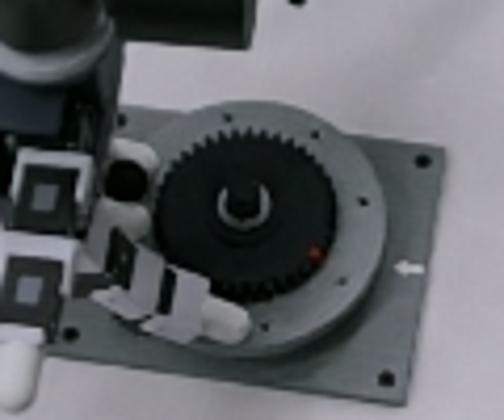

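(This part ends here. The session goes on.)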